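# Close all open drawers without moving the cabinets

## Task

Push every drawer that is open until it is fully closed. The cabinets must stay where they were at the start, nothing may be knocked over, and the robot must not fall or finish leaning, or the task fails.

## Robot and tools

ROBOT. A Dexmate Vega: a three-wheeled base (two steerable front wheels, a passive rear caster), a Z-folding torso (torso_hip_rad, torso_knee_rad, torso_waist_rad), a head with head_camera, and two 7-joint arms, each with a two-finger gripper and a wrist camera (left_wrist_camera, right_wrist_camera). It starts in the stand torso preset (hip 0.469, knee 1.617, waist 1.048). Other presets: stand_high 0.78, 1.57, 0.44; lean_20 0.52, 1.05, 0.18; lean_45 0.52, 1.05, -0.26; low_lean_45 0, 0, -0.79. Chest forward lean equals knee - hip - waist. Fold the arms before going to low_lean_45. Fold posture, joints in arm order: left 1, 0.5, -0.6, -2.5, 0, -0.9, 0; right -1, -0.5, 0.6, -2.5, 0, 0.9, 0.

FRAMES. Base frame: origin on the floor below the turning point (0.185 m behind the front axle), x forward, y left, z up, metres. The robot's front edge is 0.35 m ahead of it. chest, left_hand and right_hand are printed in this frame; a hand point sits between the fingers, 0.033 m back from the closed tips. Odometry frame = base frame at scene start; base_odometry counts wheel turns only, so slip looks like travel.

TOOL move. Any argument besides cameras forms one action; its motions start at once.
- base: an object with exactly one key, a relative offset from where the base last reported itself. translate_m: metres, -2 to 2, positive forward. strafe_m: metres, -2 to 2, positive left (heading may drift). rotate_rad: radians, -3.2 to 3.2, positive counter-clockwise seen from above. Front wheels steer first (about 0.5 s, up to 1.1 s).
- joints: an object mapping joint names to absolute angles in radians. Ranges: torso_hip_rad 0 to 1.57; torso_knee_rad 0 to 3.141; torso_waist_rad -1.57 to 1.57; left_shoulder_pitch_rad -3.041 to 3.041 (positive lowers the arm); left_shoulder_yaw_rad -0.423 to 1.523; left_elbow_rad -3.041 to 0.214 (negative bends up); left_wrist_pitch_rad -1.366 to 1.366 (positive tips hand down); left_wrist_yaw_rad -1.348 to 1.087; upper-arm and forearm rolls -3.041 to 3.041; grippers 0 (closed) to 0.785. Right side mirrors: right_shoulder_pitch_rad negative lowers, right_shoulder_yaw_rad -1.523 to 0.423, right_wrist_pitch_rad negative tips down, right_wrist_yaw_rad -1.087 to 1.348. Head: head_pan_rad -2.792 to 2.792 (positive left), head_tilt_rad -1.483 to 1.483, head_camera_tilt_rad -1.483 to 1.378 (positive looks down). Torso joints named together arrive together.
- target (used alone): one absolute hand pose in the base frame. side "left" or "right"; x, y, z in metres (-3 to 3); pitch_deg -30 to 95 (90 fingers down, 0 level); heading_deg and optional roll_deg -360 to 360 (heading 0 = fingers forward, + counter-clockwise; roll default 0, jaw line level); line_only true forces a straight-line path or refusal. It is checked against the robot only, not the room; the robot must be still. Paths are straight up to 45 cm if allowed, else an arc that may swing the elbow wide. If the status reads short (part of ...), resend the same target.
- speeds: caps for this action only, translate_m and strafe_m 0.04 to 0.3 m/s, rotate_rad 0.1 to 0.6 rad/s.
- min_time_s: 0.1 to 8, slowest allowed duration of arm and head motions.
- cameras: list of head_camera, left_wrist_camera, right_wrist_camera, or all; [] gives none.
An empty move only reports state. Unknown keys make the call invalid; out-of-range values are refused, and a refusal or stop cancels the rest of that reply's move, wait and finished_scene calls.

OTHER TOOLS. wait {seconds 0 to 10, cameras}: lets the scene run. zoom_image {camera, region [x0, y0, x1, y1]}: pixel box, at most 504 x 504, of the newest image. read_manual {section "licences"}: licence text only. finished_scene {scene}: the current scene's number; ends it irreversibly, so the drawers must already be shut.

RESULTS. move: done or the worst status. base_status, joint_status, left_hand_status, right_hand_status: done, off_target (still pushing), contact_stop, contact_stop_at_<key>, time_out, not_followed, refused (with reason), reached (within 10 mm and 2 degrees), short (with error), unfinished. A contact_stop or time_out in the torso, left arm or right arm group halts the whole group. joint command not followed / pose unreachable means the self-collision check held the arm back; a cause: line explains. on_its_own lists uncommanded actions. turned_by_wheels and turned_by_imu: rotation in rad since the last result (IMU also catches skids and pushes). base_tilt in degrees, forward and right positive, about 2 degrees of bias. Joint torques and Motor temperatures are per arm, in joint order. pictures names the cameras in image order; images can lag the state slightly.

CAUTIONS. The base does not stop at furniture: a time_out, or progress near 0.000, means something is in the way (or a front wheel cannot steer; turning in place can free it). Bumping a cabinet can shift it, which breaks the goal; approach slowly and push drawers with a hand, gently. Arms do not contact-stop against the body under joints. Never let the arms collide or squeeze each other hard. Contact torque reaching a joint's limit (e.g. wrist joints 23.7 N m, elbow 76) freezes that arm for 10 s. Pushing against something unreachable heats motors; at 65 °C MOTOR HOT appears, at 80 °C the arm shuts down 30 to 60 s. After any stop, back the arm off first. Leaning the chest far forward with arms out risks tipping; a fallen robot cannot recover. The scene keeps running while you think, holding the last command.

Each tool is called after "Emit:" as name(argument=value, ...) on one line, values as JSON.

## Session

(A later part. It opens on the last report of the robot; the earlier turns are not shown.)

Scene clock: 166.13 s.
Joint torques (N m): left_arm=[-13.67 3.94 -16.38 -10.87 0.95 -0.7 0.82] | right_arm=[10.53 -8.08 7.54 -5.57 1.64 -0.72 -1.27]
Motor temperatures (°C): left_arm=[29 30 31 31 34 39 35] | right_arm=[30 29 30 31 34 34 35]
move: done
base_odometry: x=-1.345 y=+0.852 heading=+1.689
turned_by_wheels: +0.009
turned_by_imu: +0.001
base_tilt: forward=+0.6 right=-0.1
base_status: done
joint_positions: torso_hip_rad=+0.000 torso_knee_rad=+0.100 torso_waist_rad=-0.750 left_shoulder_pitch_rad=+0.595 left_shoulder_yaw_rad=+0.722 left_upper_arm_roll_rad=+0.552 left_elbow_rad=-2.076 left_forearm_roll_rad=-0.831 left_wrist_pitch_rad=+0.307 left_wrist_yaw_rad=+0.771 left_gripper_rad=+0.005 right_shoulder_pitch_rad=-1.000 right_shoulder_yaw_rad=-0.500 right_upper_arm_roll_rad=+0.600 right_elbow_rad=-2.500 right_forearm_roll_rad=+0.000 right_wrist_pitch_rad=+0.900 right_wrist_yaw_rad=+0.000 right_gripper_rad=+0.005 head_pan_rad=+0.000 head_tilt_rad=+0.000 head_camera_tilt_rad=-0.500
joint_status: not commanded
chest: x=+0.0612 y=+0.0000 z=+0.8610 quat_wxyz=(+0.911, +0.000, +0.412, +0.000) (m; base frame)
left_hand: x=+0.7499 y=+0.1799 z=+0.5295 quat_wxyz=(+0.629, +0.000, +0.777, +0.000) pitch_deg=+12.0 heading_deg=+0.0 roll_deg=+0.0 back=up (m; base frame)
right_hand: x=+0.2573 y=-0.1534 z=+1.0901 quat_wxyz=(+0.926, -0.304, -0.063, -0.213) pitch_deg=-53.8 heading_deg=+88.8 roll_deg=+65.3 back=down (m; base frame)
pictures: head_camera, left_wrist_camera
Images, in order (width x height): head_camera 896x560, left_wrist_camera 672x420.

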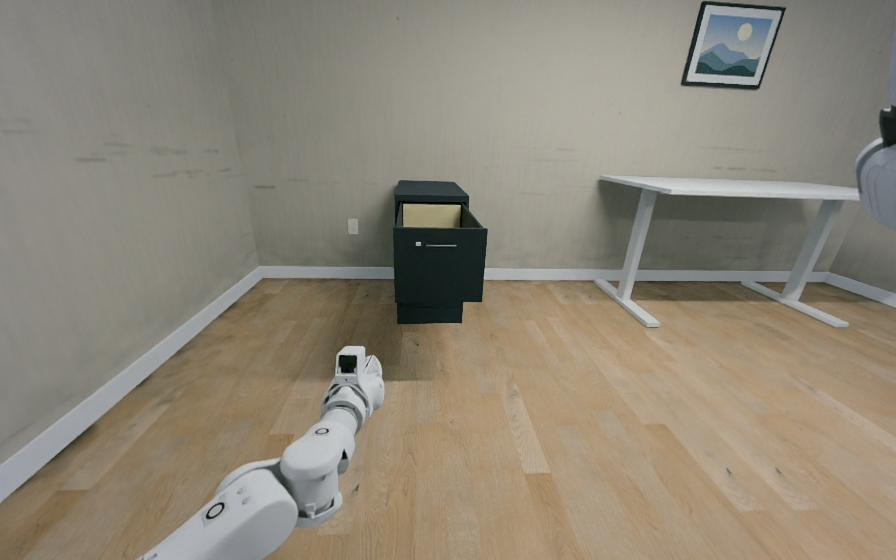

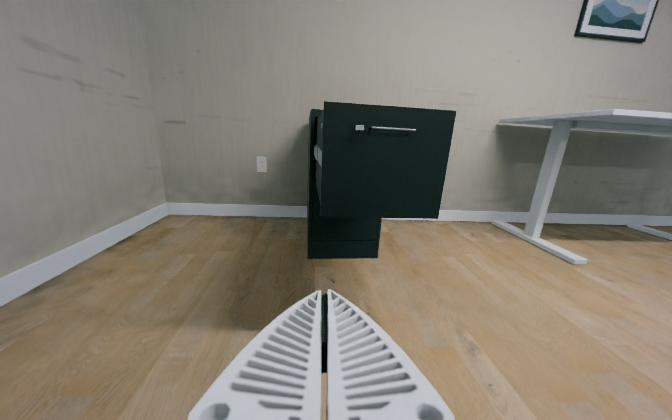

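Emit:
zoom_image(camera="head_camera", region=[350, 160, 530, 340])

Scaled by 2.800 from the camera's 896x560 image, which has a finer 960x600 frame.

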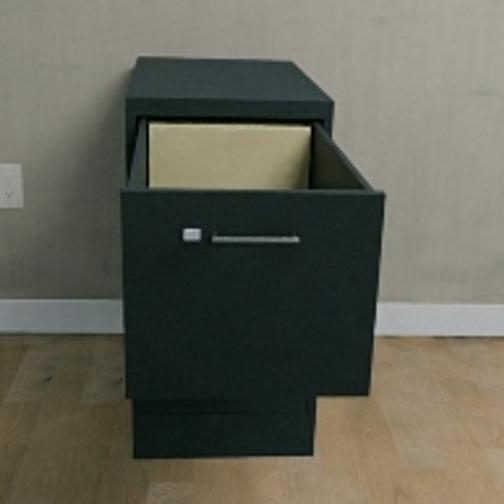

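Emit:
move(base={"rotate_rad":0.07}, cameras=[])

Emit:
move(base={"strafe_m":-0.22}, cameras=[])

Emit:
move(base={"translate_m":0.45}, cameras=["head_camera","left_wrist_camera"])

Scene clock: 188.80 s.
Joint torques (N m): left_arm=[-15.26 2.99 -14.06 -11.84 0.97 -3.02 0.23] | right_arm=[11.02 -7.42 7.51 -5.72 1.57 -0.86 -1.32]
Motor temperatures (°C): left_arm=[29 30 31 31 34 39 35] | right_arm=[30 29 30 31 34 34 35]
move: done
base_odometry: x=-1.345 y=+0.852 heading=+1.759
turned_by_wheels: +0.070
turned_by_imu: +0.069
base_tilt: forward=+0.7 right=-0.1
base_status: done
joint_positions: torso_hip_rad=+0.000 torso_knee_rad=+0.100 torso_waist_rad=-0.750 left_shoulder_pitch_rad=+0.595 left_shoulder_yaw_rad=+0.722 left_upper_arm_roll_rad=+0.552 left_elbow_rad=-2.076 left_forearm_roll_rad=-0.831 left_wrist_pitch_rad=+0.307 left_wrist_yaw_rad=+0.771 left_gripper_rad=+0.005 right_shoulder_pitch_rad=-1.000 right_shoulder_yaw_rad=-0.500 right_upper_arm_roll_rad=+0.600 right_elbow_rad=-2.500 right_forearm_roll_rad=+0.000 right_wrist_pitch_rad=+0.900 right_wrist_yaw_rad=+0.000 right_gripper_rad=+0.005 head_pan_rad=+0.000 head_tilt_rad=+0.000 head_camera_tilt_rad=-0.500
joint_status: not commanded
chest: x=+0.0612 y=+0.0000 z=+0.8610 quat_wxyz=(+0.911, +0.000, +0.412, +0.000) (m; base frame)
left_hand: x=+0.7499 y=+0.1799 z=+0.5295 quat_wxyz=(+0.629, +0.000, +0.777, +0.000) pitch_deg=+12.0 heading_deg=+0.0 roll_deg=+0.0 back=up (m; base frame)
right_hand: x=+0.2573 y=-0.1534 z=+1.0901 quat_wxyz=(+0.926, -0.304, -0.063, -0.213) pitch_deg=-53.8 heading_deg=+88.8 roll_deg=+65.3 back=down (m; base frame)
pictures: none
No camera images: "cameras" was empty.

Scene clock: 191.33 s.
Joint torques (N m): left_arm=[-14.93 4.39 -14.74 -11.3 0.33 -2.9 0.68] | right_arm=[11.54 -8.14 7.32 -5.31 1.64 -0.77 -1.28]
Motor temperatures (°C): left_arm=[29 30 31 31 34 39 35] | right_arm=[30 29 30 31 34 34 35]
move: done
base_odometry: x=-1.129 y=+0.894 heading=+1.756
turned_by_wheels: -0.003
turned_by_imu: -0.001
base_tilt: forward=+0.6 right=+0.0
base_status: done
joint_positions: torso_hip_rad=+0.000 torso_knee_rad=+0.100 torso_waist_rad=-0.750 left_shoulder_pitch_rad=+0.595 left_shoulder_yaw_rad=+0.722 left_upper_arm_roll_rad=+0.552 left_elbow_rad=-2.076 left_forearm_roll_rad=-0.831 left_wrist_pitch_rad=+0.307 left_wrist_yaw_rad=+0.771 left_gripper_rad=+0.005 right_shoulder_pitch_rad=-1.000 right_shoulder_yaw_rad=-0.500 right_upper_arm_roll_rad=+0.600 right_elbow_rad=-2.500 right_forearm_roll_rad=+0.000 right_wrist_pitch_rad=+0.900 right_wrist_yaw_rad=+0.000 right_gripper_rad=+0.005 head_pan_rad=+0.000 head_tilt_rad=+0.000 head_camera_tilt_rad=-0.500
joint_status: not commanded
chest: x=+0.0612 y=+0.0000 z=+0.8610 quat_wxyz=(+0.911, +0.000, +0.412, +0.000) (m; base frame)
left_hand: x=+0.7499 y=+0.1799 z=+0.5295 quat_wxyz=(+0.629, +0.000, +0.777, +0.000) pitch_deg=+12.0 heading_deg=+0.0 roll_deg=+0.0 back=up (m; base frame)
right_hand: x=+0.2573 y=-0.1534 z=+1.0901 quat_wxyz=(+0.926, -0.304, -0.063, -0.213) pitch_deg=-53.8 heading_deg=+88.8 roll_deg=+65.3 back=down (m; base frame)
pictures: none
No camera images: "cameras" was empty.

Scene clock: 194.83 s.
Joint torques (N m): left_arm=[-14.78 3.45 -12.84 -9.93 0.44 -2.52 0.5] | right_arm=[10.08 -7.25 7.48 -5.8 1.56 -0.51 -1.37]
Motor temperatures (°C): left_arm=[29 30 32 31 34 39 35] | right_arm=[30 29 30 31 34 34 35]
move: done
base_odometry: x=-1.214 y=+1.336 heading=+1.757
turned_by_wheels: +0.001
turned_by_imu: +0.003
base_tilt: forward=+0.7 right=-0.1
base_status: done
joint_positions: torso_hip_rad=+0.000 torso_knee_rad=+0.100 torso_waist_rad=-0.750 left_shoulder_pitch_rad=+0.595 left_shoulder_yaw_rad=+0.722 left_upper_arm_roll_rad=+0.552 left_elbow_rad=-2.076 left_forearm_roll_rad=-0.831 left_wrist_pitch_rad=+0.307 left_wrist_yaw_rad=+0.771 left_gripper_rad=+0.005 right_shoulder_pitch_rad=-1.000 right_shoulder_yaw_rad=-0.500 right_upper_arm_roll_rad=+0.600 right_elbow_rad=-2.500 right_forearm_roll_rad=+0.000 right_wrist_pitch_rad=+0.900 right_wrist_yaw_rad=+0.000 right_gripper_rad=+0.005 head_pan_rad=+0.000 head_tilt_rad=+0.000 head_camera_tilt_rad=-0.500
joint_status: not commanded
chest: x=+0.0612 y=+0.0000 z=+0.8610 quat_wxyz=(+0.911, +0.000, +0.412, +0.000) (m; base frame)
left_hand: x=+0.7499 y=+0.1799 z=+0.5295 quat_wxyz=(+0.629, +0.000, +0.777, +0.000) pitch_deg=+12.0 heading_deg=+0.0 roll_deg=+0.0 back=up (m; base frame)
right_hand: x=+0.2573 y=-0.1534 z=+1.0901 quat_wxyz=(+0.926, -0.304, -0.063, -0.213) pitch_deg=-53.8 heading_deg=+88.8 roll_deg=+65.3 back=down (m; base frame)
pictures: head_camera, left_wrist_camera
Images, in order (width x height): head_camera 896x560, left_wrist_camera 672x420.

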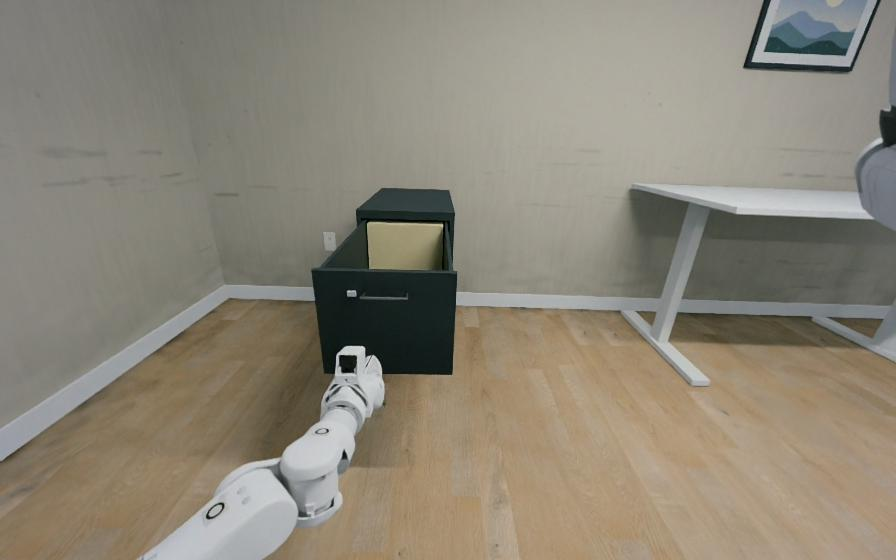

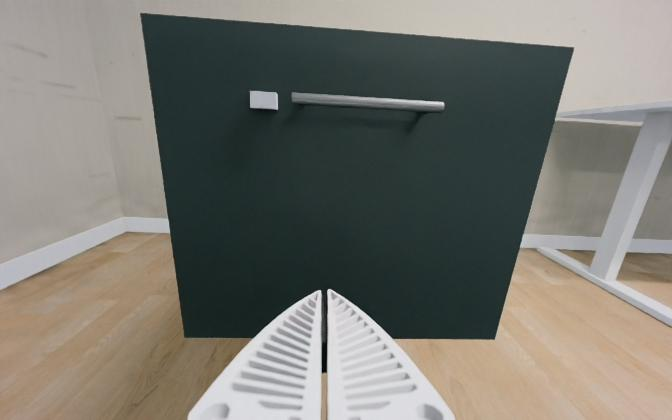

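Emit:
move(base={"translate_m":0.15}, cameras=[])

Emit:
move(base={"translate_m":0.4}, speeds={"translate_m":0.06}, cameras=["head_camera","left_wrist_camera"])

Emit:
zoom_image(camera="head_camera", region=[280, 220, 500, 440])

Scene clock: 203.33 s.
Joint torques (N m): left_arm=[-15.39 3.12 -14.34 -10.18 1.17 -3.67 0.05] | right_arm=[10.85 -7.63 7.35 -6.22 1.63 -0.93 -1.33]
Motor temperatures (°C): left_arm=[29 30 32 31 34 39 35] | right_arm=[30 29 30 31 34 34 35]
move: done
base_odometry: x=-1.243 y=+1.483 heading=+1.757
turned_by_wheels: +0.000
turned_by_imu: +0.001
base_tilt: forward=+0.7 right=+0.0
base_status: done
joint_positions: torso_hip_rad=+0.000 torso_knee_rad=+0.100 torso_waist_rad=-0.750 left_shoulder_pitch_rad=+0.595 left_shoulder_yaw_rad=+0.722 left_upper_arm_roll_rad=+0.552 left_elbow_rad=-2.076 left_forearm_roll_rad=-0.832 left_wrist_pitch_rad=+0.307 left_wrist_yaw_rad=+0.771 left_gripper_rad=+0.005 right_shoulder_pitch_rad=-1.000 right_shoulder_yaw_rad=-0.500 right_upper_arm_roll_rad=+0.600 right_elbow_rad=-2.500 right_forearm_roll_rad=+0.000 right_wrist_pitch_rad=+0.900 right_wrist_yaw_rad=+0.000 right_gripper_rad=+0.005 head_pan_rad=+0.000 head_tilt_rad=+0.000 head_camera_tilt_rad=-0.500
joint_status: not commanded
chest: x=+0.0612 y=+0.0000 z=+0.8610 quat_wxyz=(+0.911, +0.000, +0.412, +0.000) (m; base frame)
left_hand: x=+0.7498 y=+0.1799 z=+0.5295 quat_wxyz=(+0.629, +0.000, +0.777, +0.000) pitch_deg=+12.0 heading_deg=+0.0 roll_deg=+0.0 back=up (m; base frame)
right_hand: x=+0.2573 y=-0.1534 z=+1.0901 quat_wxyz=(+0.926, -0.304, -0.063, -0.213) pitch_deg=-53.8 heading_deg=+88.8 roll_deg=+65.3 back=down (m; base frame)
pictures: none
No camera images: "cameras" was empty.

Scene clock: 210.60 s.
Joint torques (N m): left_arm=[-13.71 3.22 -12.95 -12.22 1.11 -2.36 -0.44] | right_arm=[10.66 -7.3 7.24 -5.31 1.65 -0.67 -1.33]
Motor temperatures (°C): left_arm=[29 30 32 31 34 39 35] | right_arm=[30 29 30 31 34 34 35]
move: done
base_odometry: x=-1.319 y=+1.876 heading=+1.758
turned_by_wheels: +0.001
turned_by_imu: +0.002
base_tilt: forward=+0.7 right=-0.1
base_status: done
joint_positions: torso_hip_rad=+0.000 torso_knee_rad=+0.100 torso_waist_rad=-0.750 left_shoulder_pitch_rad=+0.595 left_shoulder_yaw_rad=+0.722 left_upper_arm_roll_rad=+0.552 left_elbow_rad=-2.076 left_forearm_roll_rad=-0.832 left_wrist_pitch_rad=+0.307 left_wrist_yaw_rad=+0.771 left_gripper_rad=+0.005 right_shoulder_pitch_rad=-1.000 right_shoulder_yaw_rad=-0.500 right_upper_arm_roll_rad=+0.600 right_elbow_rad=-2.500 right_forearm_roll_rad=+0.000 right_wrist_pitch_rad=+0.900 right_wrist_yaw_rad=+0.000 right_gripper_rad=+0.005 head_pan_rad=+0.000 head_tilt_rad=+0.000 head_camera_tilt_rad=-0.500
joint_status: not commanded
chest: x=+0.0612 y=+0.0000 z=+0.8610 quat_wxyz=(+0.911, +0.000, +0.412, +0.000) (m; base frame)
left_hand: x=+0.7498 y=+0.1799 z=+0.5295 quat_wxyz=(+0.629, +0.000, +0.777, +0.000) pitch_deg=+12.1 heading_deg=+0.0 roll_deg=+0.0 back=up (m; base frame)
right_hand: x=+0.2573 y=-0.1534 z=+1.0901 quat_wxyz=(+0.926, -0.304, -0.063, -0.213) pitch_deg=-53.8 heading_deg=+88.8 roll_deg=+65.3 back=down (m; base frame)
pictures: head_camera, left_wrist_camera
Images, in order (width x height): head_camera 896x560, left_wrist_camera 672x420.

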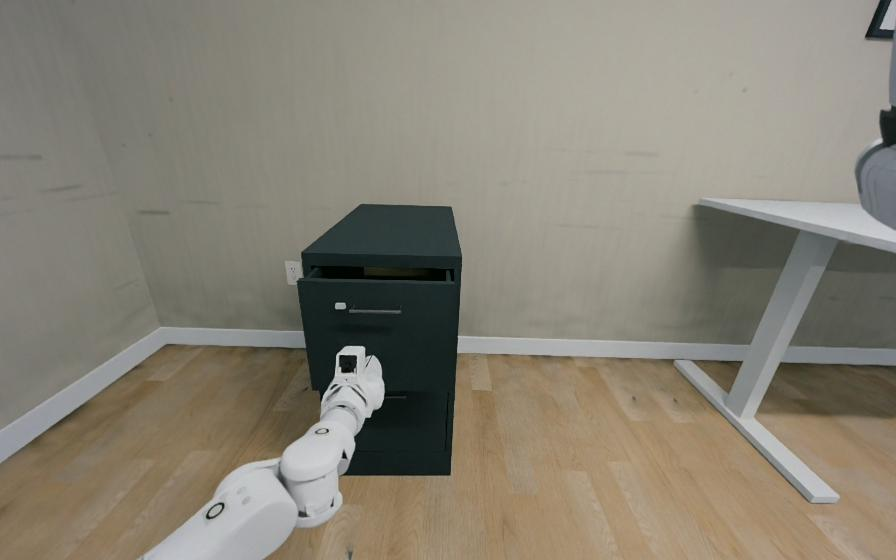

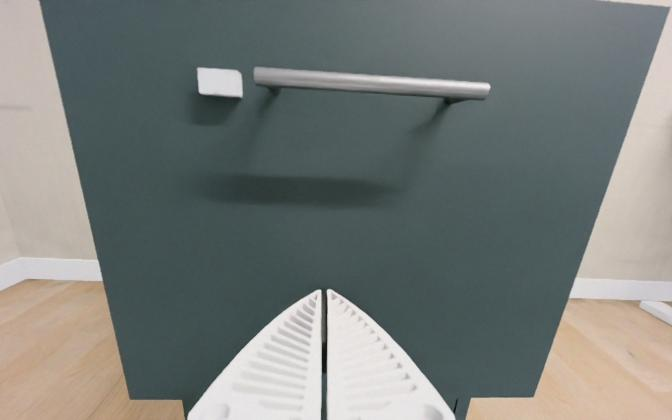

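Scaled by 2.291 from the camera's 896x560 image, which has a finer 960x600 frame.

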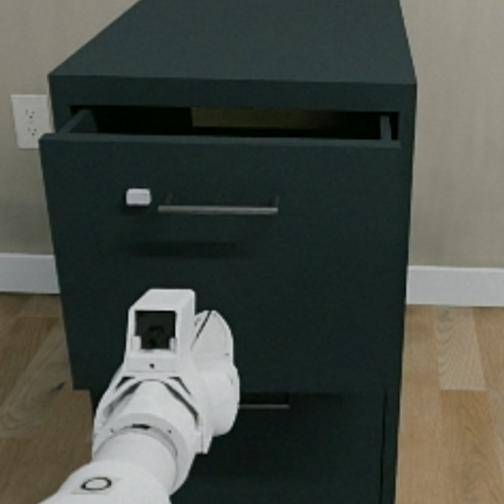

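Emit:
move(base={"translate_m":0.07}, speeds={"translate_m":0.04}, cameras=["head_camera","left_wrist_camera"])

Emit:
zoom_image(camera="head_camera", region=[280, 220, 500, 440])

Scene clock: 217.07 s.
Joint torques (N m): left_arm=[-13.72 2.71 -12.44 -9.53 0.81 -2.36 -0.01] | right_arm=[10.75 -7.46 7.38 -5.79 1.71 -0.88 -1.3]
Motor temperatures (°C): left_arm=[29 30 32 31 34 39 35] | right_arm=[30 29 30 31 34 34 35]
move: done
base_odometry: x=-1.332 y=+1.944 heading=+1.758
turned_by_wheels: +0.001
turned_by_imu: +0.001
base_tilt: forward=+0.6 right=+0.0
base_status: done
joint_positions: torso_hip_rad=+0.000 torso_knee_rad=+0.100 torso_waist_rad=-0.750 left_shoulder_pitch_rad=+0.595 left_shoulder_yaw_rad=+0.722 left_upper_arm_roll_rad=+0.552 left_elbow_rad=-2.076 left_forearm_roll_rad=-0.832 left_wrist_pitch_rad=+0.307 left_wrist_yaw_rad=+0.771 left_gripper_rad=+0.005 right_shoulder_pitch_rad=-1.000 right_shoulder_yaw_rad=-0.500 right_upper_arm_roll_rad=+0.600 right_elbow_rad=-2.500 right_forearm_roll_rad=+0.000 right_wrist_pitch_rad=+0.900 right_wrist_yaw_rad=+0.000 right_gripper_rad=+0.005 head_pan_rad=+0.000 head_tilt_rad=+0.000 head_camera_tilt_rad=-0.500
joint_status: not commanded
chest: x=+0.0612 y=+0.0000 z=+0.8610 quat_wxyz=(+0.911, +0.000, +0.412, +0.000) (m; base frame)
left_hand: x=+0.7498 y=+0.1799 z=+0.5295 quat_wxyz=(+0.629, +0.000, +0.777, +0.000) pitch_deg=+12.0 heading_deg=+0.0 roll_deg=+0.0 back=up (m; base frame)
right_hand: x=+0.2573 y=-0.1534 z=+1.0901 quat_wxyz=(+0.926, -0.304, -0.063, -0.213) pitch_deg=-53.8 heading_deg=+88.8 roll_deg=+65.3 back=down (m; base frame)
pictures: head_camera, left_wrist_camera
Images, in order (width x height): head_camera 896x560, left_wrist_camera 672x420.

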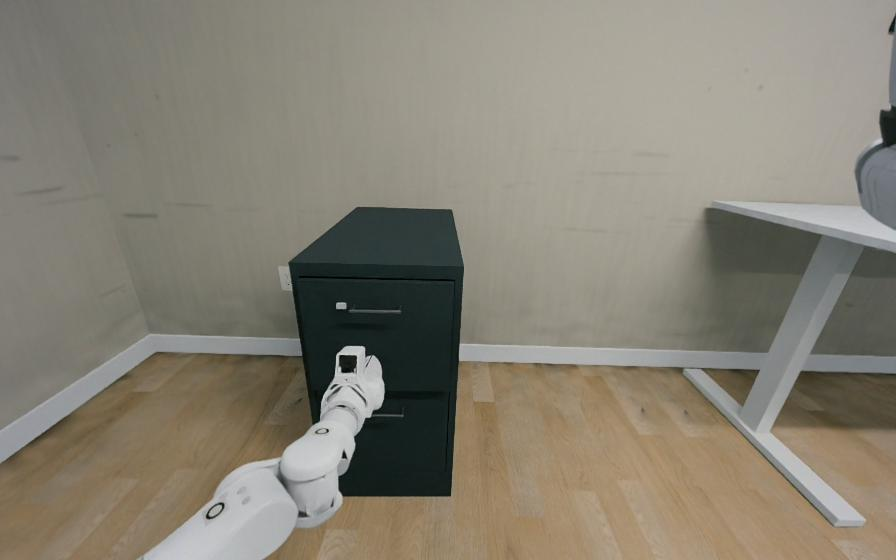

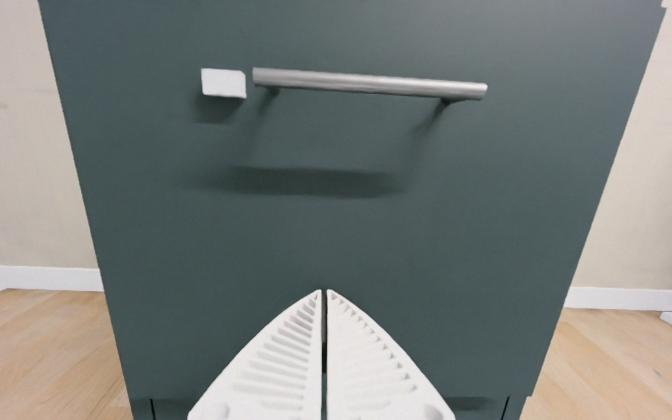

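Scaled by 2.291 from the camera's 896x560 image, which has a finer 960x600 frame.

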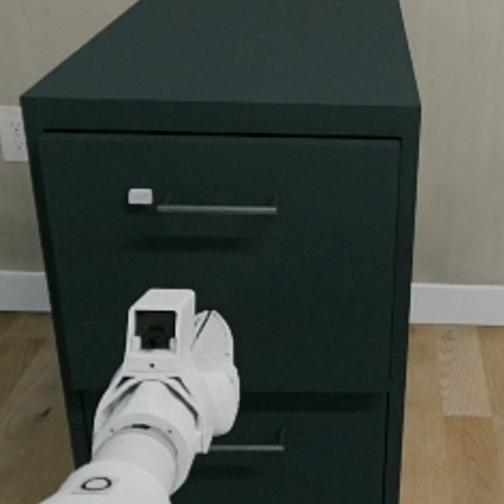

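Emit:
move(base={"translate_m":0.03}, speeds={"translate_m":0.04}, cameras=["head_camera","left_wrist_camera"])

Emit:
zoom_image(camera="head_camera", region=[280, 220, 500, 440])

Scene clock: 223.03 s.
Joint torques (N m): left_arm=[-23.16 6.29 -20.82 -6.24 3.18 -3.26 -0.59] | right_arm=[11.39 -7.63 7.3 -5.61 1.59 -0.87 -1.22]
Motor temperatures (°C): left_arm=[29 30 32 31 34 39 35] | right_arm=[30 29 30 31 34 34 35]
move: done
base_odometry: x=-1.338 y=+1.974 heading=+1.759
turned_by_wheels: +0.001
turned_by_imu: +0.002
base_tilt: forward=+0.6 right=-0.1
base_status: done
joint_positions: torso_hip_rad=+0.000 torso_knee_rad=+0.100 torso_waist_rad=-0.750 left_shoulder_pitch_rad=+0.595 left_shoulder_yaw_rad=+0.722 left_upper_arm_roll_rad=+0.553 left_elbow_rad=-2.077 left_forearm_roll_rad=-0.832 left_wrist_pitch_rad=+0.308 left_wrist_yaw_rad=+0.771 left_gripper_rad=+0.005 right_shoulder_pitch_rad=-1.000 right_shoulder_yaw_rad=-0.500 right_upper_arm_roll_rad=+0.600 right_elbow_rad=-2.500 right_forearm_roll_rad=+0.000 right_wrist_pitch_rad=+0.900 right_wrist_yaw_rad=+0.000 right_gripper_rad=+0.005 head_pan_rad=+0.000 head_tilt_rad=+0.000 head_camera_tilt_rad=-0.500
joint_status: not commanded
chest: x=+0.0612 y=+0.0000 z=+0.8610 quat_wxyz=(+0.911, +0.000, +0.412, +0.000) (m; base frame)
left_hand: x=+0.7495 y=+0.1795 z=+0.5290 quat_wxyz=(+0.629, +0.000, +0.778, +0.000) pitch_deg=+12.1 heading_deg=+0.0 roll_deg=+0.0 back=up (m; base frame)
right_hand: x=+0.2573 y=-0.1534 z=+1.0901 quat_wxyz=(+0.926, -0.304, -0.063, -0.213) pitch_deg=-53.8 heading_deg=+88.8 roll_deg=+65.3 back=down (m; base frame)
pictures: head_camera, left_wrist_camera
Images, in order (width x height): head_camera 896x560, left_wrist_camera 672x420.

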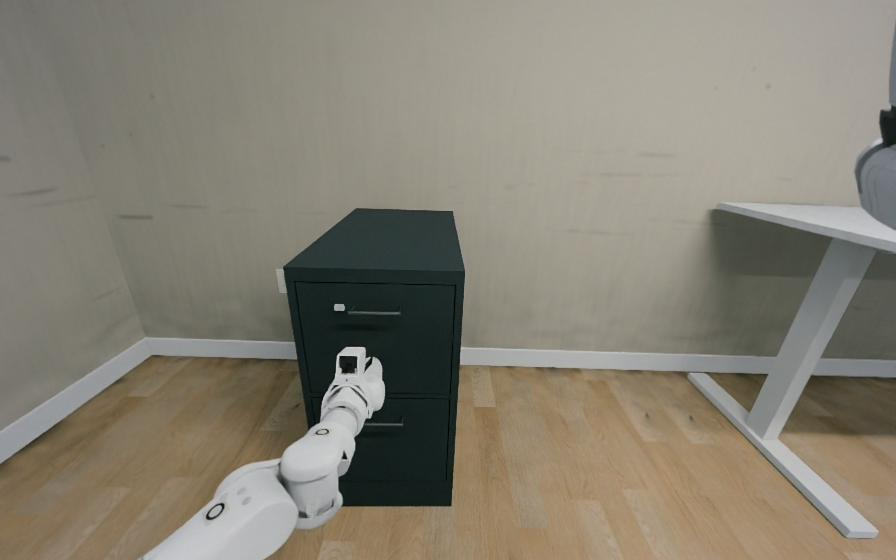

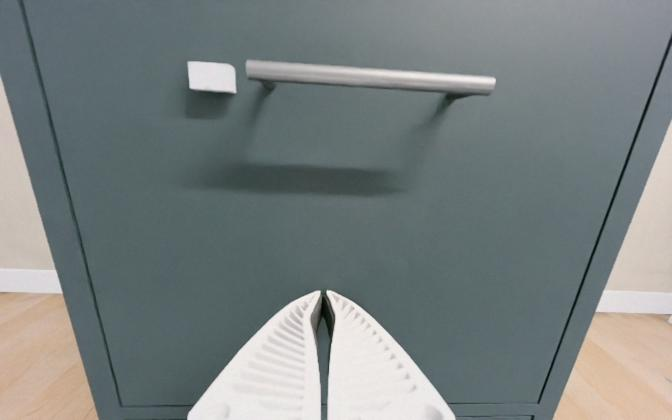

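Scaled by 2.291 from the camera's 896x560 image, which has a finer 960x600 frame.

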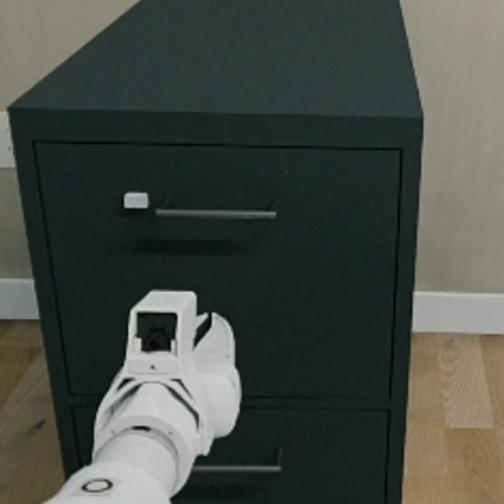

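Emit:
move(base={"translate_m":0.008}, speeds={"translate_m":0.04}, cameras=["left_wrist_camera"])

Emit:
move(base={"translate_m":-0.75}, cameras=["head_camera"])

Emit:
zoom_image(camera="head_camera", region=[320, 180, 520, 380])

Emit:
move(base={"rotate_rad":1.57}, cameras=["head_camera"])

Emit:
move(base={"translate_m":-1.6}, cameras=["head_camera"])

Scene clock: 236.33 s.
Joint torques (N m): left_arm=[-23.01 4.01 -21.46 -5.26 2.67 -4.04 -0.39] | right_arm=[10.12 -7.27 7.44 -6.13 1.6 -0.76 -1.34]
Motor temperatures (°C): left_arm=[30 30 32 31 34 39 35] | right_arm=[30 29 30 31 34 34 35]
move: done
base_odometry: x=-1.339 y=+1.982 heading=+1.760
turned_by_wheels: +0.001
turned_by_imu: +0.001
base_tilt: forward=+0.6 right=-0.1
base_status: done
joint_positions: torso_hip_rad=+0.000 torso_knee_rad=+0.100 torso_waist_rad=-0.750 left_shoulder_pitch_rad=+0.595 left_shoulder_yaw_rad=+0.722 left_upper_arm_roll_rad=+0.553 left_elbow_rad=-2.077 left_forearm_roll_rad=-0.832 left_wrist_pitch_rad=+0.308 left_wrist_yaw_rad=+0.771 left_gripper_rad=+0.005 right_shoulder_pitch_rad=-1.000 right_shoulder_yaw_rad=-0.500 right_upper_arm_roll_rad=+0.600 right_elbow_rad=-2.500 right_forearm_roll_rad=+0.000 right_wrist_pitch_rad=+0.900 right_wrist_yaw_rad=+0.000 right_gripper_rad=+0.005 head_pan_rad=+0.000 head_tilt_rad=+0.000 head_camera_tilt_rad=-0.500
joint_status: not commanded
chest: x=+0.0611 y=+0.0000 z=+0.8610 quat_wxyz=(+0.911, +0.000, +0.412, +0.000) (m; base frame)
left_hand: x=+0.7494 y=+0.1794 z=+0.5289 quat_wxyz=(+0.628, +0.000, +0.778, +0.000) pitch_deg=+12.1 heading_deg=-0.1 roll_deg=+0.0 back=up (m; base frame)
right_hand: x=+0.2572 y=-0.1534 z=+1.0901 quat_wxyz=(+0.926, -0.304, -0.063, -0.213) pitch_deg=-53.8 heading_deg=+88.8 roll_deg=+65.3 back=down (m; base frame)
pictures: left_wrist_camera
Images, in order (width x height): left_wrist_camera 672x420.

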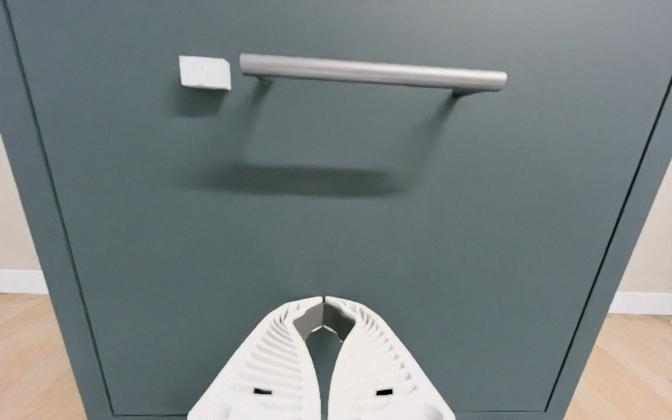

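Scene clock: 240.37 s.
Joint torques (N m): left_arm=[-15.35 1.42 -11.59 -11.16 0.63 -1.99 -0.14] | right_arm=[10.47 -7.4 7.44 -5.8 1.73 -1.15 -1.37]
Motor temperatures (°C): left_arm=[30 30 32 31 34 39 35] | right_arm=[30 29 30 31 34 34 35]
move: done
base_odometry: x=-1.194 y=+1.246 heading=+1.761
turned_by_wheels: +0.001
turned_by_imu: +0.002
base_tilt: forward=+0.6 right=-0.1
base_status: done
joint_positions: torso_hip_rad=+0.000 torso_knee_rad=+0.100 torso_waist_rad=-0.750 left_shoulder_pitch_rad=+0.595 left_shoulder_yaw_rad=+0.722 left_upper_arm_roll_rad=+0.552 left_elbow_rad=-2.076 left_forearm_roll_rad=-0.832 left_wrist_pitch_rad=+0.307 left_wrist_yaw_rad=+0.771 left_gripper_rad=+0.005 right_shoulder_pitch_rad=-1.000 right_shoulder_yaw_rad=-0.500 right_upper_arm_roll_rad=+0.600 right_elbow_rad=-2.500 right_forearm_roll_rad=+0.000 right_wrist_pitch_rad=+0.900 right_wrist_yaw_rad=+0.000 right_gripper_rad=+0.005 head_pan_rad=+0.000 head_tilt_rad=+0.000 head_camera_tilt_rad=-0.500
joint_status: not commanded
chest: x=+0.0612 y=+0.0000 z=+0.8610 quat_wxyz=(+0.911, +0.000, +0.412, +0.000) (m; base frame)
left_hand: x=+0.7498 y=+0.1799 z=+0.5295 quat_wxyz=(+0.629, +0.000, +0.777, +0.000) pitch_deg=+12.0 heading_deg=+0.0 roll_deg=+0.0 back=up (m; base frame)
right_hand: x=+0.2573 y=-0.1534 z=+1.0901 quat_wxyz=(+0.926, -0.304, -0.063, -0.213) pitch_deg=-53.8 heading_deg=+88.8 roll_deg=+65.3 back=down (m; base frame)
pictures: head_camera
Images, in order (width x height): head_camera 896x560.

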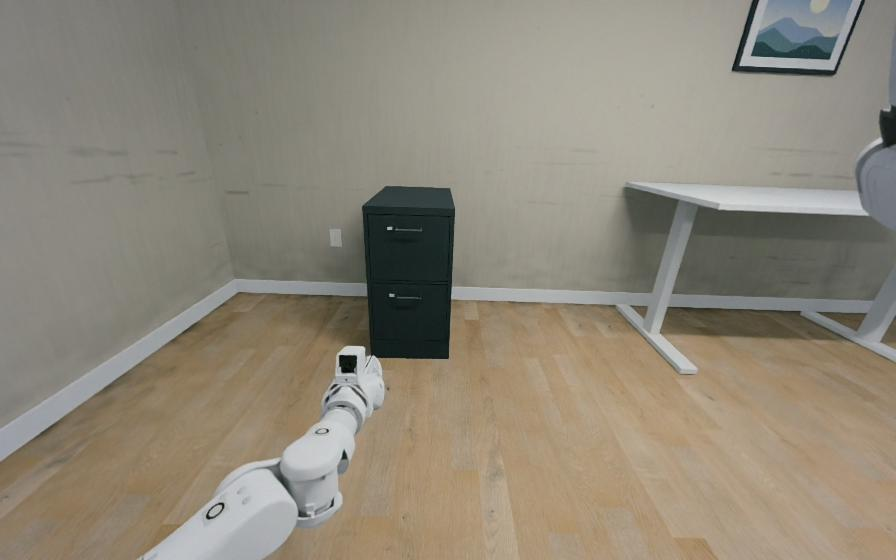

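Scaled by 2.520 from the camera's 896x560 image, which has a finer 960x600 frame.

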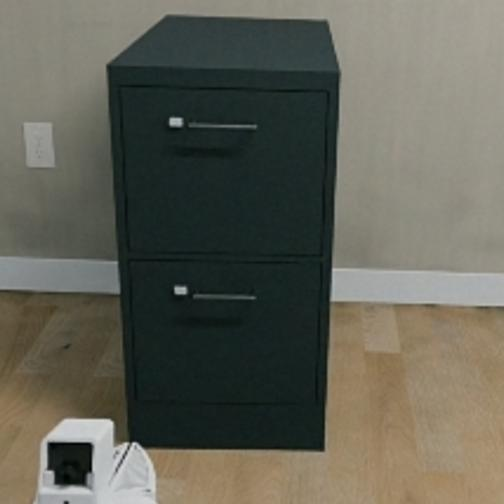

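Scene clock: 244.53 s.
Joint torques (N m): left_arm=[-13.86 1.75 -12.32 -11.54 0.76 -3.38 -0.01] | right_arm=[10.96 -7.7 7.27 -6.6 1.7 -1.06 -1.41]
Motor temperatures (°C): left_arm=[29 30 32 31 34 39 35] | right_arm=[30 29 30 31 34 34 35]
move: done
base_odometry: x=-1.193 y=+1.246 heading=-2.950
turned_by_wheels: +1.572
turned_by_imu: +1.543
base_tilt: forward=+0.6 right=-0.1
base_status: done
joint_positions: torso_hip_rad=+0.000 torso_knee_rad=+0.100 torso_waist_rad=-0.750 left_shoulder_pitch_rad=+0.595 left_shoulder_yaw_rad=+0.722 left_upper_arm_roll_rad=+0.552 left_elbow_rad=-2.076 left_forearm_roll_rad=-0.832 left_wrist_pitch_rad=+0.307 left_wrist_yaw_rad=+0.771 left_gripper_rad=+0.005 right_shoulder_pitch_rad=-1.000 right_shoulder_yaw_rad=-0.500 right_upper_arm_roll_rad=+0.600 right_elbow_rad=-2.500 right_forearm_roll_rad=+0.000 right_wrist_pitch_rad=+0.900 right_wrist_yaw_rad=+0.000 right_gripper_rad=+0.005 head_pan_rad=+0.000 head_tilt_rad=+0.000 head_camera_tilt_rad=-0.500
joint_status: not commanded
chest: x=+0.0612 y=+0.0000 z=+0.8610 quat_wxyz=(+0.911, +0.000, +0.412, +0.000) (m; base frame)
left_hand: x=+0.7498 y=+0.1799 z=+0.5296 quat_wxyz=(+0.629, +0.000, +0.777, +0.000) pitch_deg=+12.0 heading_deg=+0.0 roll_deg=+0.0 back=up (m; base frame)
right_hand: x=+0.2573 y=-0.1534 z=+1.0901 quat_wxyz=(+0.926, -0.304, -0.063, -0.213) pitch_deg=-53.8 heading_deg=+88.8 roll_deg=+65.3 back=down (m; base frame)
pictures: head_camera
Images, in order (width x height): head_camera 896x560.

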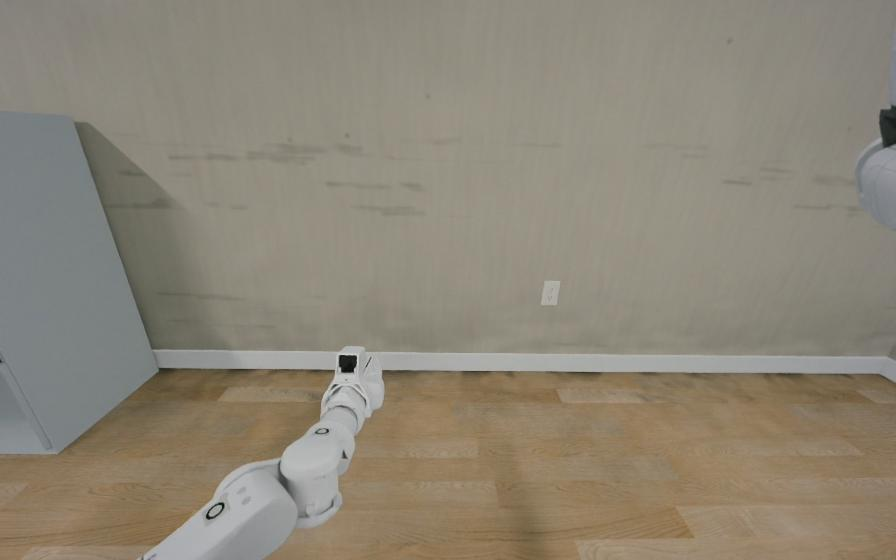

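Scene clock: 251.67 s.
Joint torques (N m): left_arm=[-16.01 2.14 -12.93 -10.86 0.98 -2.95 -0.21] | right_arm=[9.91 -7.71 7.27 -5.33 1.58 -0.9 -1.18]
Motor temperatures (°C): left_arm=[29 30 32 31 34 39 35] | right_arm=[30 29 30 31 34 34 35]
move: done
base_odometry: x=+0.377 y=+1.557 heading=-2.950
turned_by_wheels: +0.000
turned_by_imu: +0.002
base_tilt: forward=+0.7 right=-0.1
base_status: done
joint_positions: torso_hip_rad=+0.000 torso_knee_rad=+0.100 torso_waist_rad=-0.750 left_shoulder_pitch_rad=+0.595 left_shoulder_yaw_rad=+0.722 left_upper_arm_roll_rad=+0.552 left_elbow_rad=-2.076 left_forearm_roll_rad=-0.832 left_wrist_pitch_rad=+0.307 left_wrist_yaw_rad=+0.771 left_gripper_rad=+0.005 right_shoulder_pitch_rad=-1.000 right_shoulder_yaw_rad=-0.500 right_upper_arm_roll_rad=+0.600 right_elbow_rad=-2.500 right_forearm_roll_rad=+0.000 right_wrist_pitch_rad=+0.900 right_wrist_yaw_rad=+0.000 right_gripper_rad=+0.005 head_pan_rad=+0.000 head_tilt_rad=+0.000 head_camera_tilt_rad=-0.500
joint_status: not commanded
chest: x=+0.0612 y=+0.0000 z=+0.8610 quat_wxyz=(+0.911, +0.000, +0.412, +0.000) (m; base frame)
left_hand: x=+0.7498 y=+0.1799 z=+0.5295 quat_wxyz=(+0.629, +0.000, +0.777, +0.000) pitch_deg=+12.0 heading_deg=+0.0 roll_deg=+0.0 back=up (m; base frame)
right_hand: x=+0.2573 y=-0.1534 z=+1.0901 quat_wxyz=(+0.926, -0.304, -0.063, -0.213) pitch_deg=-53.8 heading_deg=+88.8 roll_deg=+65.3 back=down (m; base frame)
pictures: head_camera
Images, in order (width x height): head_camera 896x560.

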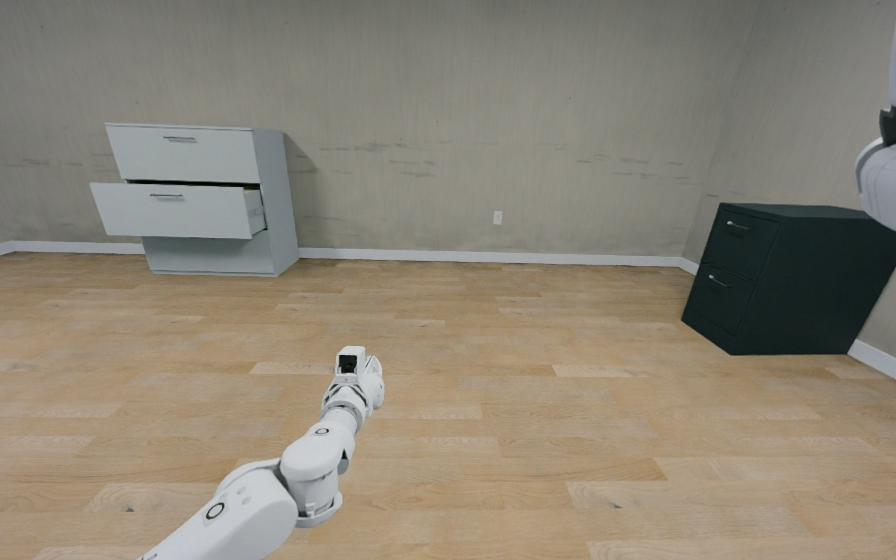

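Emit:
move(base={"translate_m":0.6}, cameras=[])

Emit:
move(base={"strafe_m":1.8}, cameras=["head_camera","left_wrist_camera"])

Scene clock: 270.00 s.
Joint torques (N m): left_arm=[-15.08 2.22 -12.75 -10.67 1.39 -2.79 -0.06] | right_arm=[10.81 -7.15 7.02 -4.81 1.63 -0.34 -1.28]
Motor temperatures (°C): left_arm=[29 30 32 31 34 39 35] | right_arm=[30 29 30 31 34 34 35]
move: done
base_odometry: x=-0.212 y=+1.440 heading=-2.949
turned_by_wheels: +0.000
turned_by_imu: +0.001
base_tilt: forward=+0.7 right=-0.1
base_status: done
joint_positions: torso_hip_rad=+0.000 torso_knee_rad=+0.100 torso_waist_rad=-0.750 left_shoulder_pitch_rad=+0.595 left_shoulder_yaw_rad=+0.722 left_upper_arm_roll_rad=+0.552 left_elbow_rad=-2.076 left_forearm_roll_rad=-0.832 left_wrist_pitch_rad=+0.307 left_wrist_yaw_rad=+0.771 left_gripper_rad=+0.005 right_shoulder_pitch_rad=-1.000 right_shoulder_yaw_rad=-0.500 right_upper_arm_roll_rad=+0.600 right_elbow_rad=-2.500 right_forearm_roll_rad=+0.000 right_wrist_pitch_rad=+0.900 right_wrist_yaw_rad=+0.000 right_gripper_rad=+0.005 head_pan_rad=+0.000 head_tilt_rad=+0.000 head_camera_tilt_rad=-0.500
joint_status: not commanded
chest: x=+0.0612 y=+0.0000 z=+0.8610 quat_wxyz=(+0.911, +0.000, +0.412, +0.000) (m; base frame)
left_hand: x=+0.7498 y=+0.1799 z=+0.5295 quat_wxyz=(+0.629, +0.000, +0.777, +0.000) pitch_deg=+12.0 heading_deg=+0.0 roll_deg=+0.0 back=up (m; base frame)
right_hand: x=+0.2573 y=-0.1534 z=+1.0901 quat_wxyz=(+0.926, -0.304, -0.063, -0.213) pitch_deg=-53.8 heading_deg=+88.8 roll_deg=+65.3 back=down (m; base frame)
pictures: none
No camera images: "cameras" was empty.

Scene clock: 278.13 s.
Joint torques (N m): left_arm=[-13.67 5.27 -12.13 -11.33 1.05 -2.44 0.05] | right_arm=[10.8 -7.36 7.36 -5.44 1.62 -0.99 -1.27]
Motor temperatures (°C): left_arm=[29 30 32 31 34 39 35] | right_arm=[30 29 30 31 34 34 35]
move: done
base_odometry: x=+0.146 y=-0.321 heading=-2.936
turned_by_wheels: +0.013
turned_by_imu: -0.001
base_tilt: forward=+0.7 right=-0.1
base_status: done
joint_positions: torso_hip_rad=+0.000 torso_knee_rad=+0.100 torso_waist_rad=-0.750 left_shoulder_pitch_rad=+0.595 left_shoulder_yaw_rad=+0.722 left_upper_arm_roll_rad=+0.552 left_elbow_rad=-2.076 left_forearm_roll_rad=-0.832 left_wrist_pitch_rad=+0.307 left_wrist_yaw_rad=+0.771 left_gripper_rad=+0.005 right_shoulder_pitch_rad=-1.000 right_shoulder_yaw_rad=-0.500 right_upper_arm_roll_rad=+0.600 right_elbow_rad=-2.500 right_forearm_roll_rad=+0.000 right_wrist_pitch_rad=+0.900 right_wrist_yaw_rad=+0.000 right_gripper_rad=+0.005 head_pan_rad=+0.000 head_tilt_rad=+0.000 head_camera_tilt_rad=-0.500
joint_status: not commanded
chest: x=+0.0612 y=+0.0000 z=+0.8610 quat_wxyz=(+0.911, +0.000, +0.412, +0.000) (m; base frame)
left_hand: x=+0.7498 y=+0.1799 z=+0.5295 quat_wxyz=(+0.629, +0.000, +0.777, +0.000) pitch_deg=+12.0 heading_deg=+0.0 roll_deg=+0.0 back=up (m; base frame)
right_hand: x=+0.2573 y=-0.1534 z=+1.0901 quat_wxyz=(+0.926, -0.304, -0.063, -0.213) pitch_deg=-53.8 heading_deg=+88.8 roll_deg=+65.3 back=down (m; base frame)
pictures: head_camera, left_wrist_camera
Images, in order (width x height): head_camera 896x560, left_wrist_camera 672x420.

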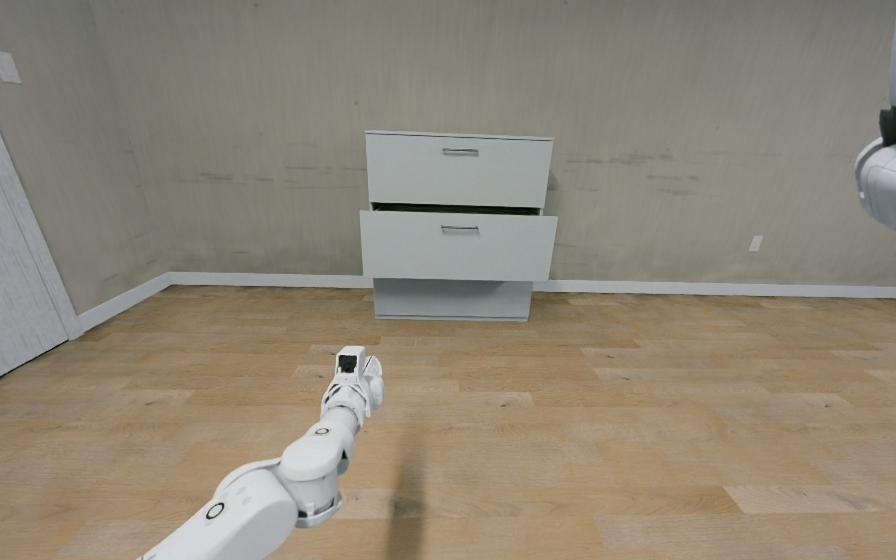

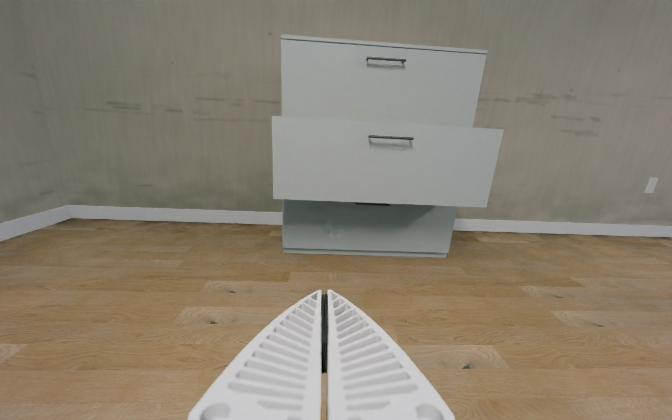

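Emit:
move(base={"rotate_rad":0.05}, cameras=[])

Emit:
move(base={"strafe_m":-0.3}, cameras=[])

Emit:
move(base={"translate_m":0.95}, cameras=["head_camera","left_wrist_camera"])

Scene clock: 285.40 s.
Joint torques (N m): left_arm=[-14.9 0.99 -13.5 -12.56 0.47 -2.93 -0.33] | right_arm=[10.63 -7.19 7.37 -5.37 1.62 -0.82 -1.2]
Motor temperatures (°C): left_arm=[29 30 32 31 34 39 35] | right_arm=[30 29 30 31 34 34 35]
move: done
base_odometry: x=+0.146 y=-0.321 heading=-2.886
turned_by_wheels: +0.050
turned_by_imu: +0.049
base_tilt: forward=+0.7 right=-0.1
base_status: done
joint_positions: torso_hip_rad=+0.000 torso_knee_rad=+0.100 torso_waist_rad=-0.750 left_shoulder_pitch_rad=+0.595 left_shoulder_yaw_rad=+0.722 left_upper_arm_roll_rad=+0.552 left_elbow_rad=-2.076 left_forearm_roll_rad=-0.832 left_wrist_pitch_rad=+0.307 left_wrist_yaw_rad=+0.771 left_gripper_rad=+0.005 right_shoulder_pitch_rad=-1.000 right_shoulder_yaw_rad=-0.500 right_upper_arm_roll_rad=+0.600 right_elbow_rad=-2.500 right_forearm_roll_rad=+0.000 right_wrist_pitch_rad=+0.900 right_wrist_yaw_rad=+0.000 right_gripper_rad=+0.005 head_pan_rad=+0.000 head_tilt_rad=+0.000 head_camera_tilt_rad=-0.500
joint_status: not commanded
chest: x=+0.0612 y=+0.0000 z=+0.8610 quat_wxyz=(+0.911, +0.000, +0.412, +0.000) (m; base frame)
left_hand: x=+0.7498 y=+0.1799 z=+0.5295 quat_wxyz=(+0.629, +0.000, +0.777, +0.000) pitch_deg=+12.0 heading_deg=+0.0 roll_deg=+0.0 back=up (m; base frame)
right_hand: x=+0.2573 y=-0.1534 z=+1.0901 quat_wxyz=(+0.926, -0.304, -0.063, -0.213) pitch_deg=-53.8 heading_deg=+88.8 roll_deg=+65.3 back=down (m; base frame)
pictures: none
No camera images: "cameras" was empty.

Scene clock: 288.33 s.
Joint torques (N m): left_arm=[-14.44 4.12 -13.09 -12.1 0.86 -1.5 0.11] | right_arm=[10.37 -8.36 7.47 -4.6 1.59 -0.76 -1.29]
Motor temperatures (°C): left_arm=[29 30 32 31 34 39 35] | right_arm=[30 29 30 31 34 34 35]
move: done
base_odometry: x=+0.071 y=-0.032 heading=-2.891
turned_by_wheels: -0.004
turned_by_imu: -0.001
base_tilt: forward=+0.6 right=+0.0
base_status: done
joint_positions: torso_hip_rad=+0.000 torso_knee_rad=+0.100 torso_waist_rad=-0.750 left_shoulder_pitch_rad=+0.595 left_shoulder_yaw_rad=+0.722 left_upper_arm_roll_rad=+0.552 left_elbow_rad=-2.076 left_forearm_roll_rad=-0.832 left_wrist_pitch_rad=+0.307 left_wrist_yaw_rad=+0.771 left_gripper_rad=+0.005 right_shoulder_pitch_rad=-1.000 right_shoulder_yaw_rad=-0.500 right_upper_arm_roll_rad=+0.600 right_elbow_rad=-2.500 right_forearm_roll_rad=+0.000 right_wrist_pitch_rad=+0.900 right_wrist_yaw_rad=+0.000 right_gripper_rad=+0.005 head_pan_rad=+0.000 head_tilt_rad=+0.000 head_camera_tilt_rad=-0.500
joint_status: not commanded
chest: x=+0.0612 y=+0.0000 z=+0.8610 quat_wxyz=(+0.911, +0.000, +0.412, +0.000) (m; base frame)
left_hand: x=+0.7498 y=+0.1799 z=+0.5295 quat_wxyz=(+0.629, +0.000, +0.777, +0.000) pitch_deg=+12.0 heading_deg=+0.0 roll_deg=+0.0 back=up (m; base frame)
right_hand: x=+0.2573 y=-0.1534 z=+1.0901 quat_wxyz=(+0.926, -0.304, -0.063, -0.213) pitch_deg=-53.8 heading_deg=+88.8 roll_deg=+65.3 back=down (m; base frame)
pictures: none
No camera images: "cameras" was empty.

Scene clock: 293.50 s.
Joint torques (N m): left_arm=[-15.46 2.58 -13.67 -9.44 0.01 -2.54 -0.69] | right_arm=[10.07 -7.63 7.18 -5.48 1.58 -1.2 -1.18]
Motor temperatures (°C): left_arm=[29 30 32 31 34 39 35] | right_arm=[30 29 30 31 34 34 35]
move: done
base_odometry: x=-0.848 y=-0.273 heading=-2.890
turned_by_wheels: +0.001
turned_by_imu: +0.003
base_tilt: forward=+0.6 right=-0.1
base_status: done
joint_positions: torso_hip_rad=+0.000 torso_knee_rad=+0.100 torso_waist_rad=-0.750 left_shoulder_pitch_rad=+0.595 left_shoulder_yaw_rad=+0.723 left_upper_arm_roll_rad=+0.552 left_elbow_rad=-2.076 left_forearm_roll_rad=-0.832 left_wrist_pitch_rad=+0.307 left_wrist_yaw_rad=+0.771 left_gripper_rad=+0.005 right_shoulder_pitch_rad=-1.000 right_shoulder_yaw_rad=-0.500 right_upper_arm_roll_rad=+0.600 right_elbow_rad=-2.500 right_forearm_roll_rad=+0.000 right_wrist_pitch_rad=+0.900 right_wrist_yaw_rad=+0.000 right_gripper_rad=+0.005 head_pan_rad=+0.000 head_tilt_rad=+0.000 head_camera_tilt_rad=-0.500
joint_status: not commanded
chest: x=+0.0612 y=+0.0000 z=+0.8610 quat_wxyz=(+0.911, +0.000, +0.412, +0.000) (m; base frame)
left_hand: x=+0.7498 y=+0.1799 z=+0.5295 quat_wxyz=(+0.629, +0.000, +0.777, +0.000) pitch_deg=+12.0 heading_deg=+0.0 roll_deg=+0.0 back=up (m; base frame)
right_hand: x=+0.2573 y=-0.1534 z=+1.0901 quat_wxyz=(+0.926, -0.304, -0.063, -0.213) pitch_deg=-53.8 heading_deg=+88.8 roll_deg=+65.3 back=down (m; base frame)
pictures: head_camera, left_wrist_camera
Images, in order (width x height): head_camera 896x560, left_wrist_camera 672x420.

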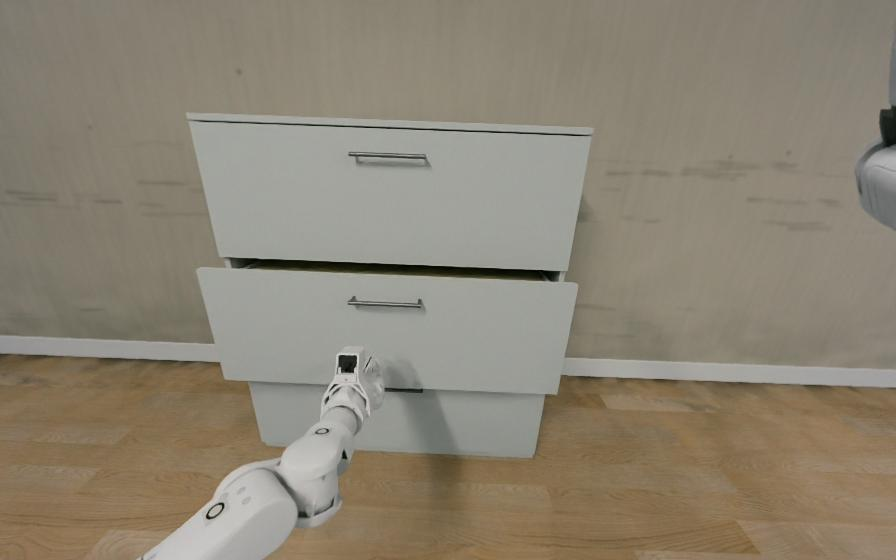

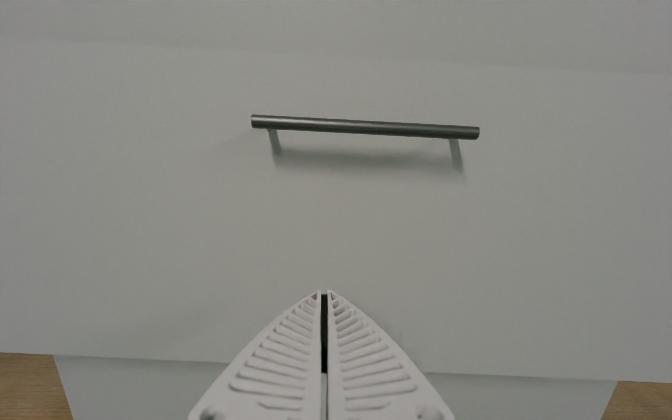

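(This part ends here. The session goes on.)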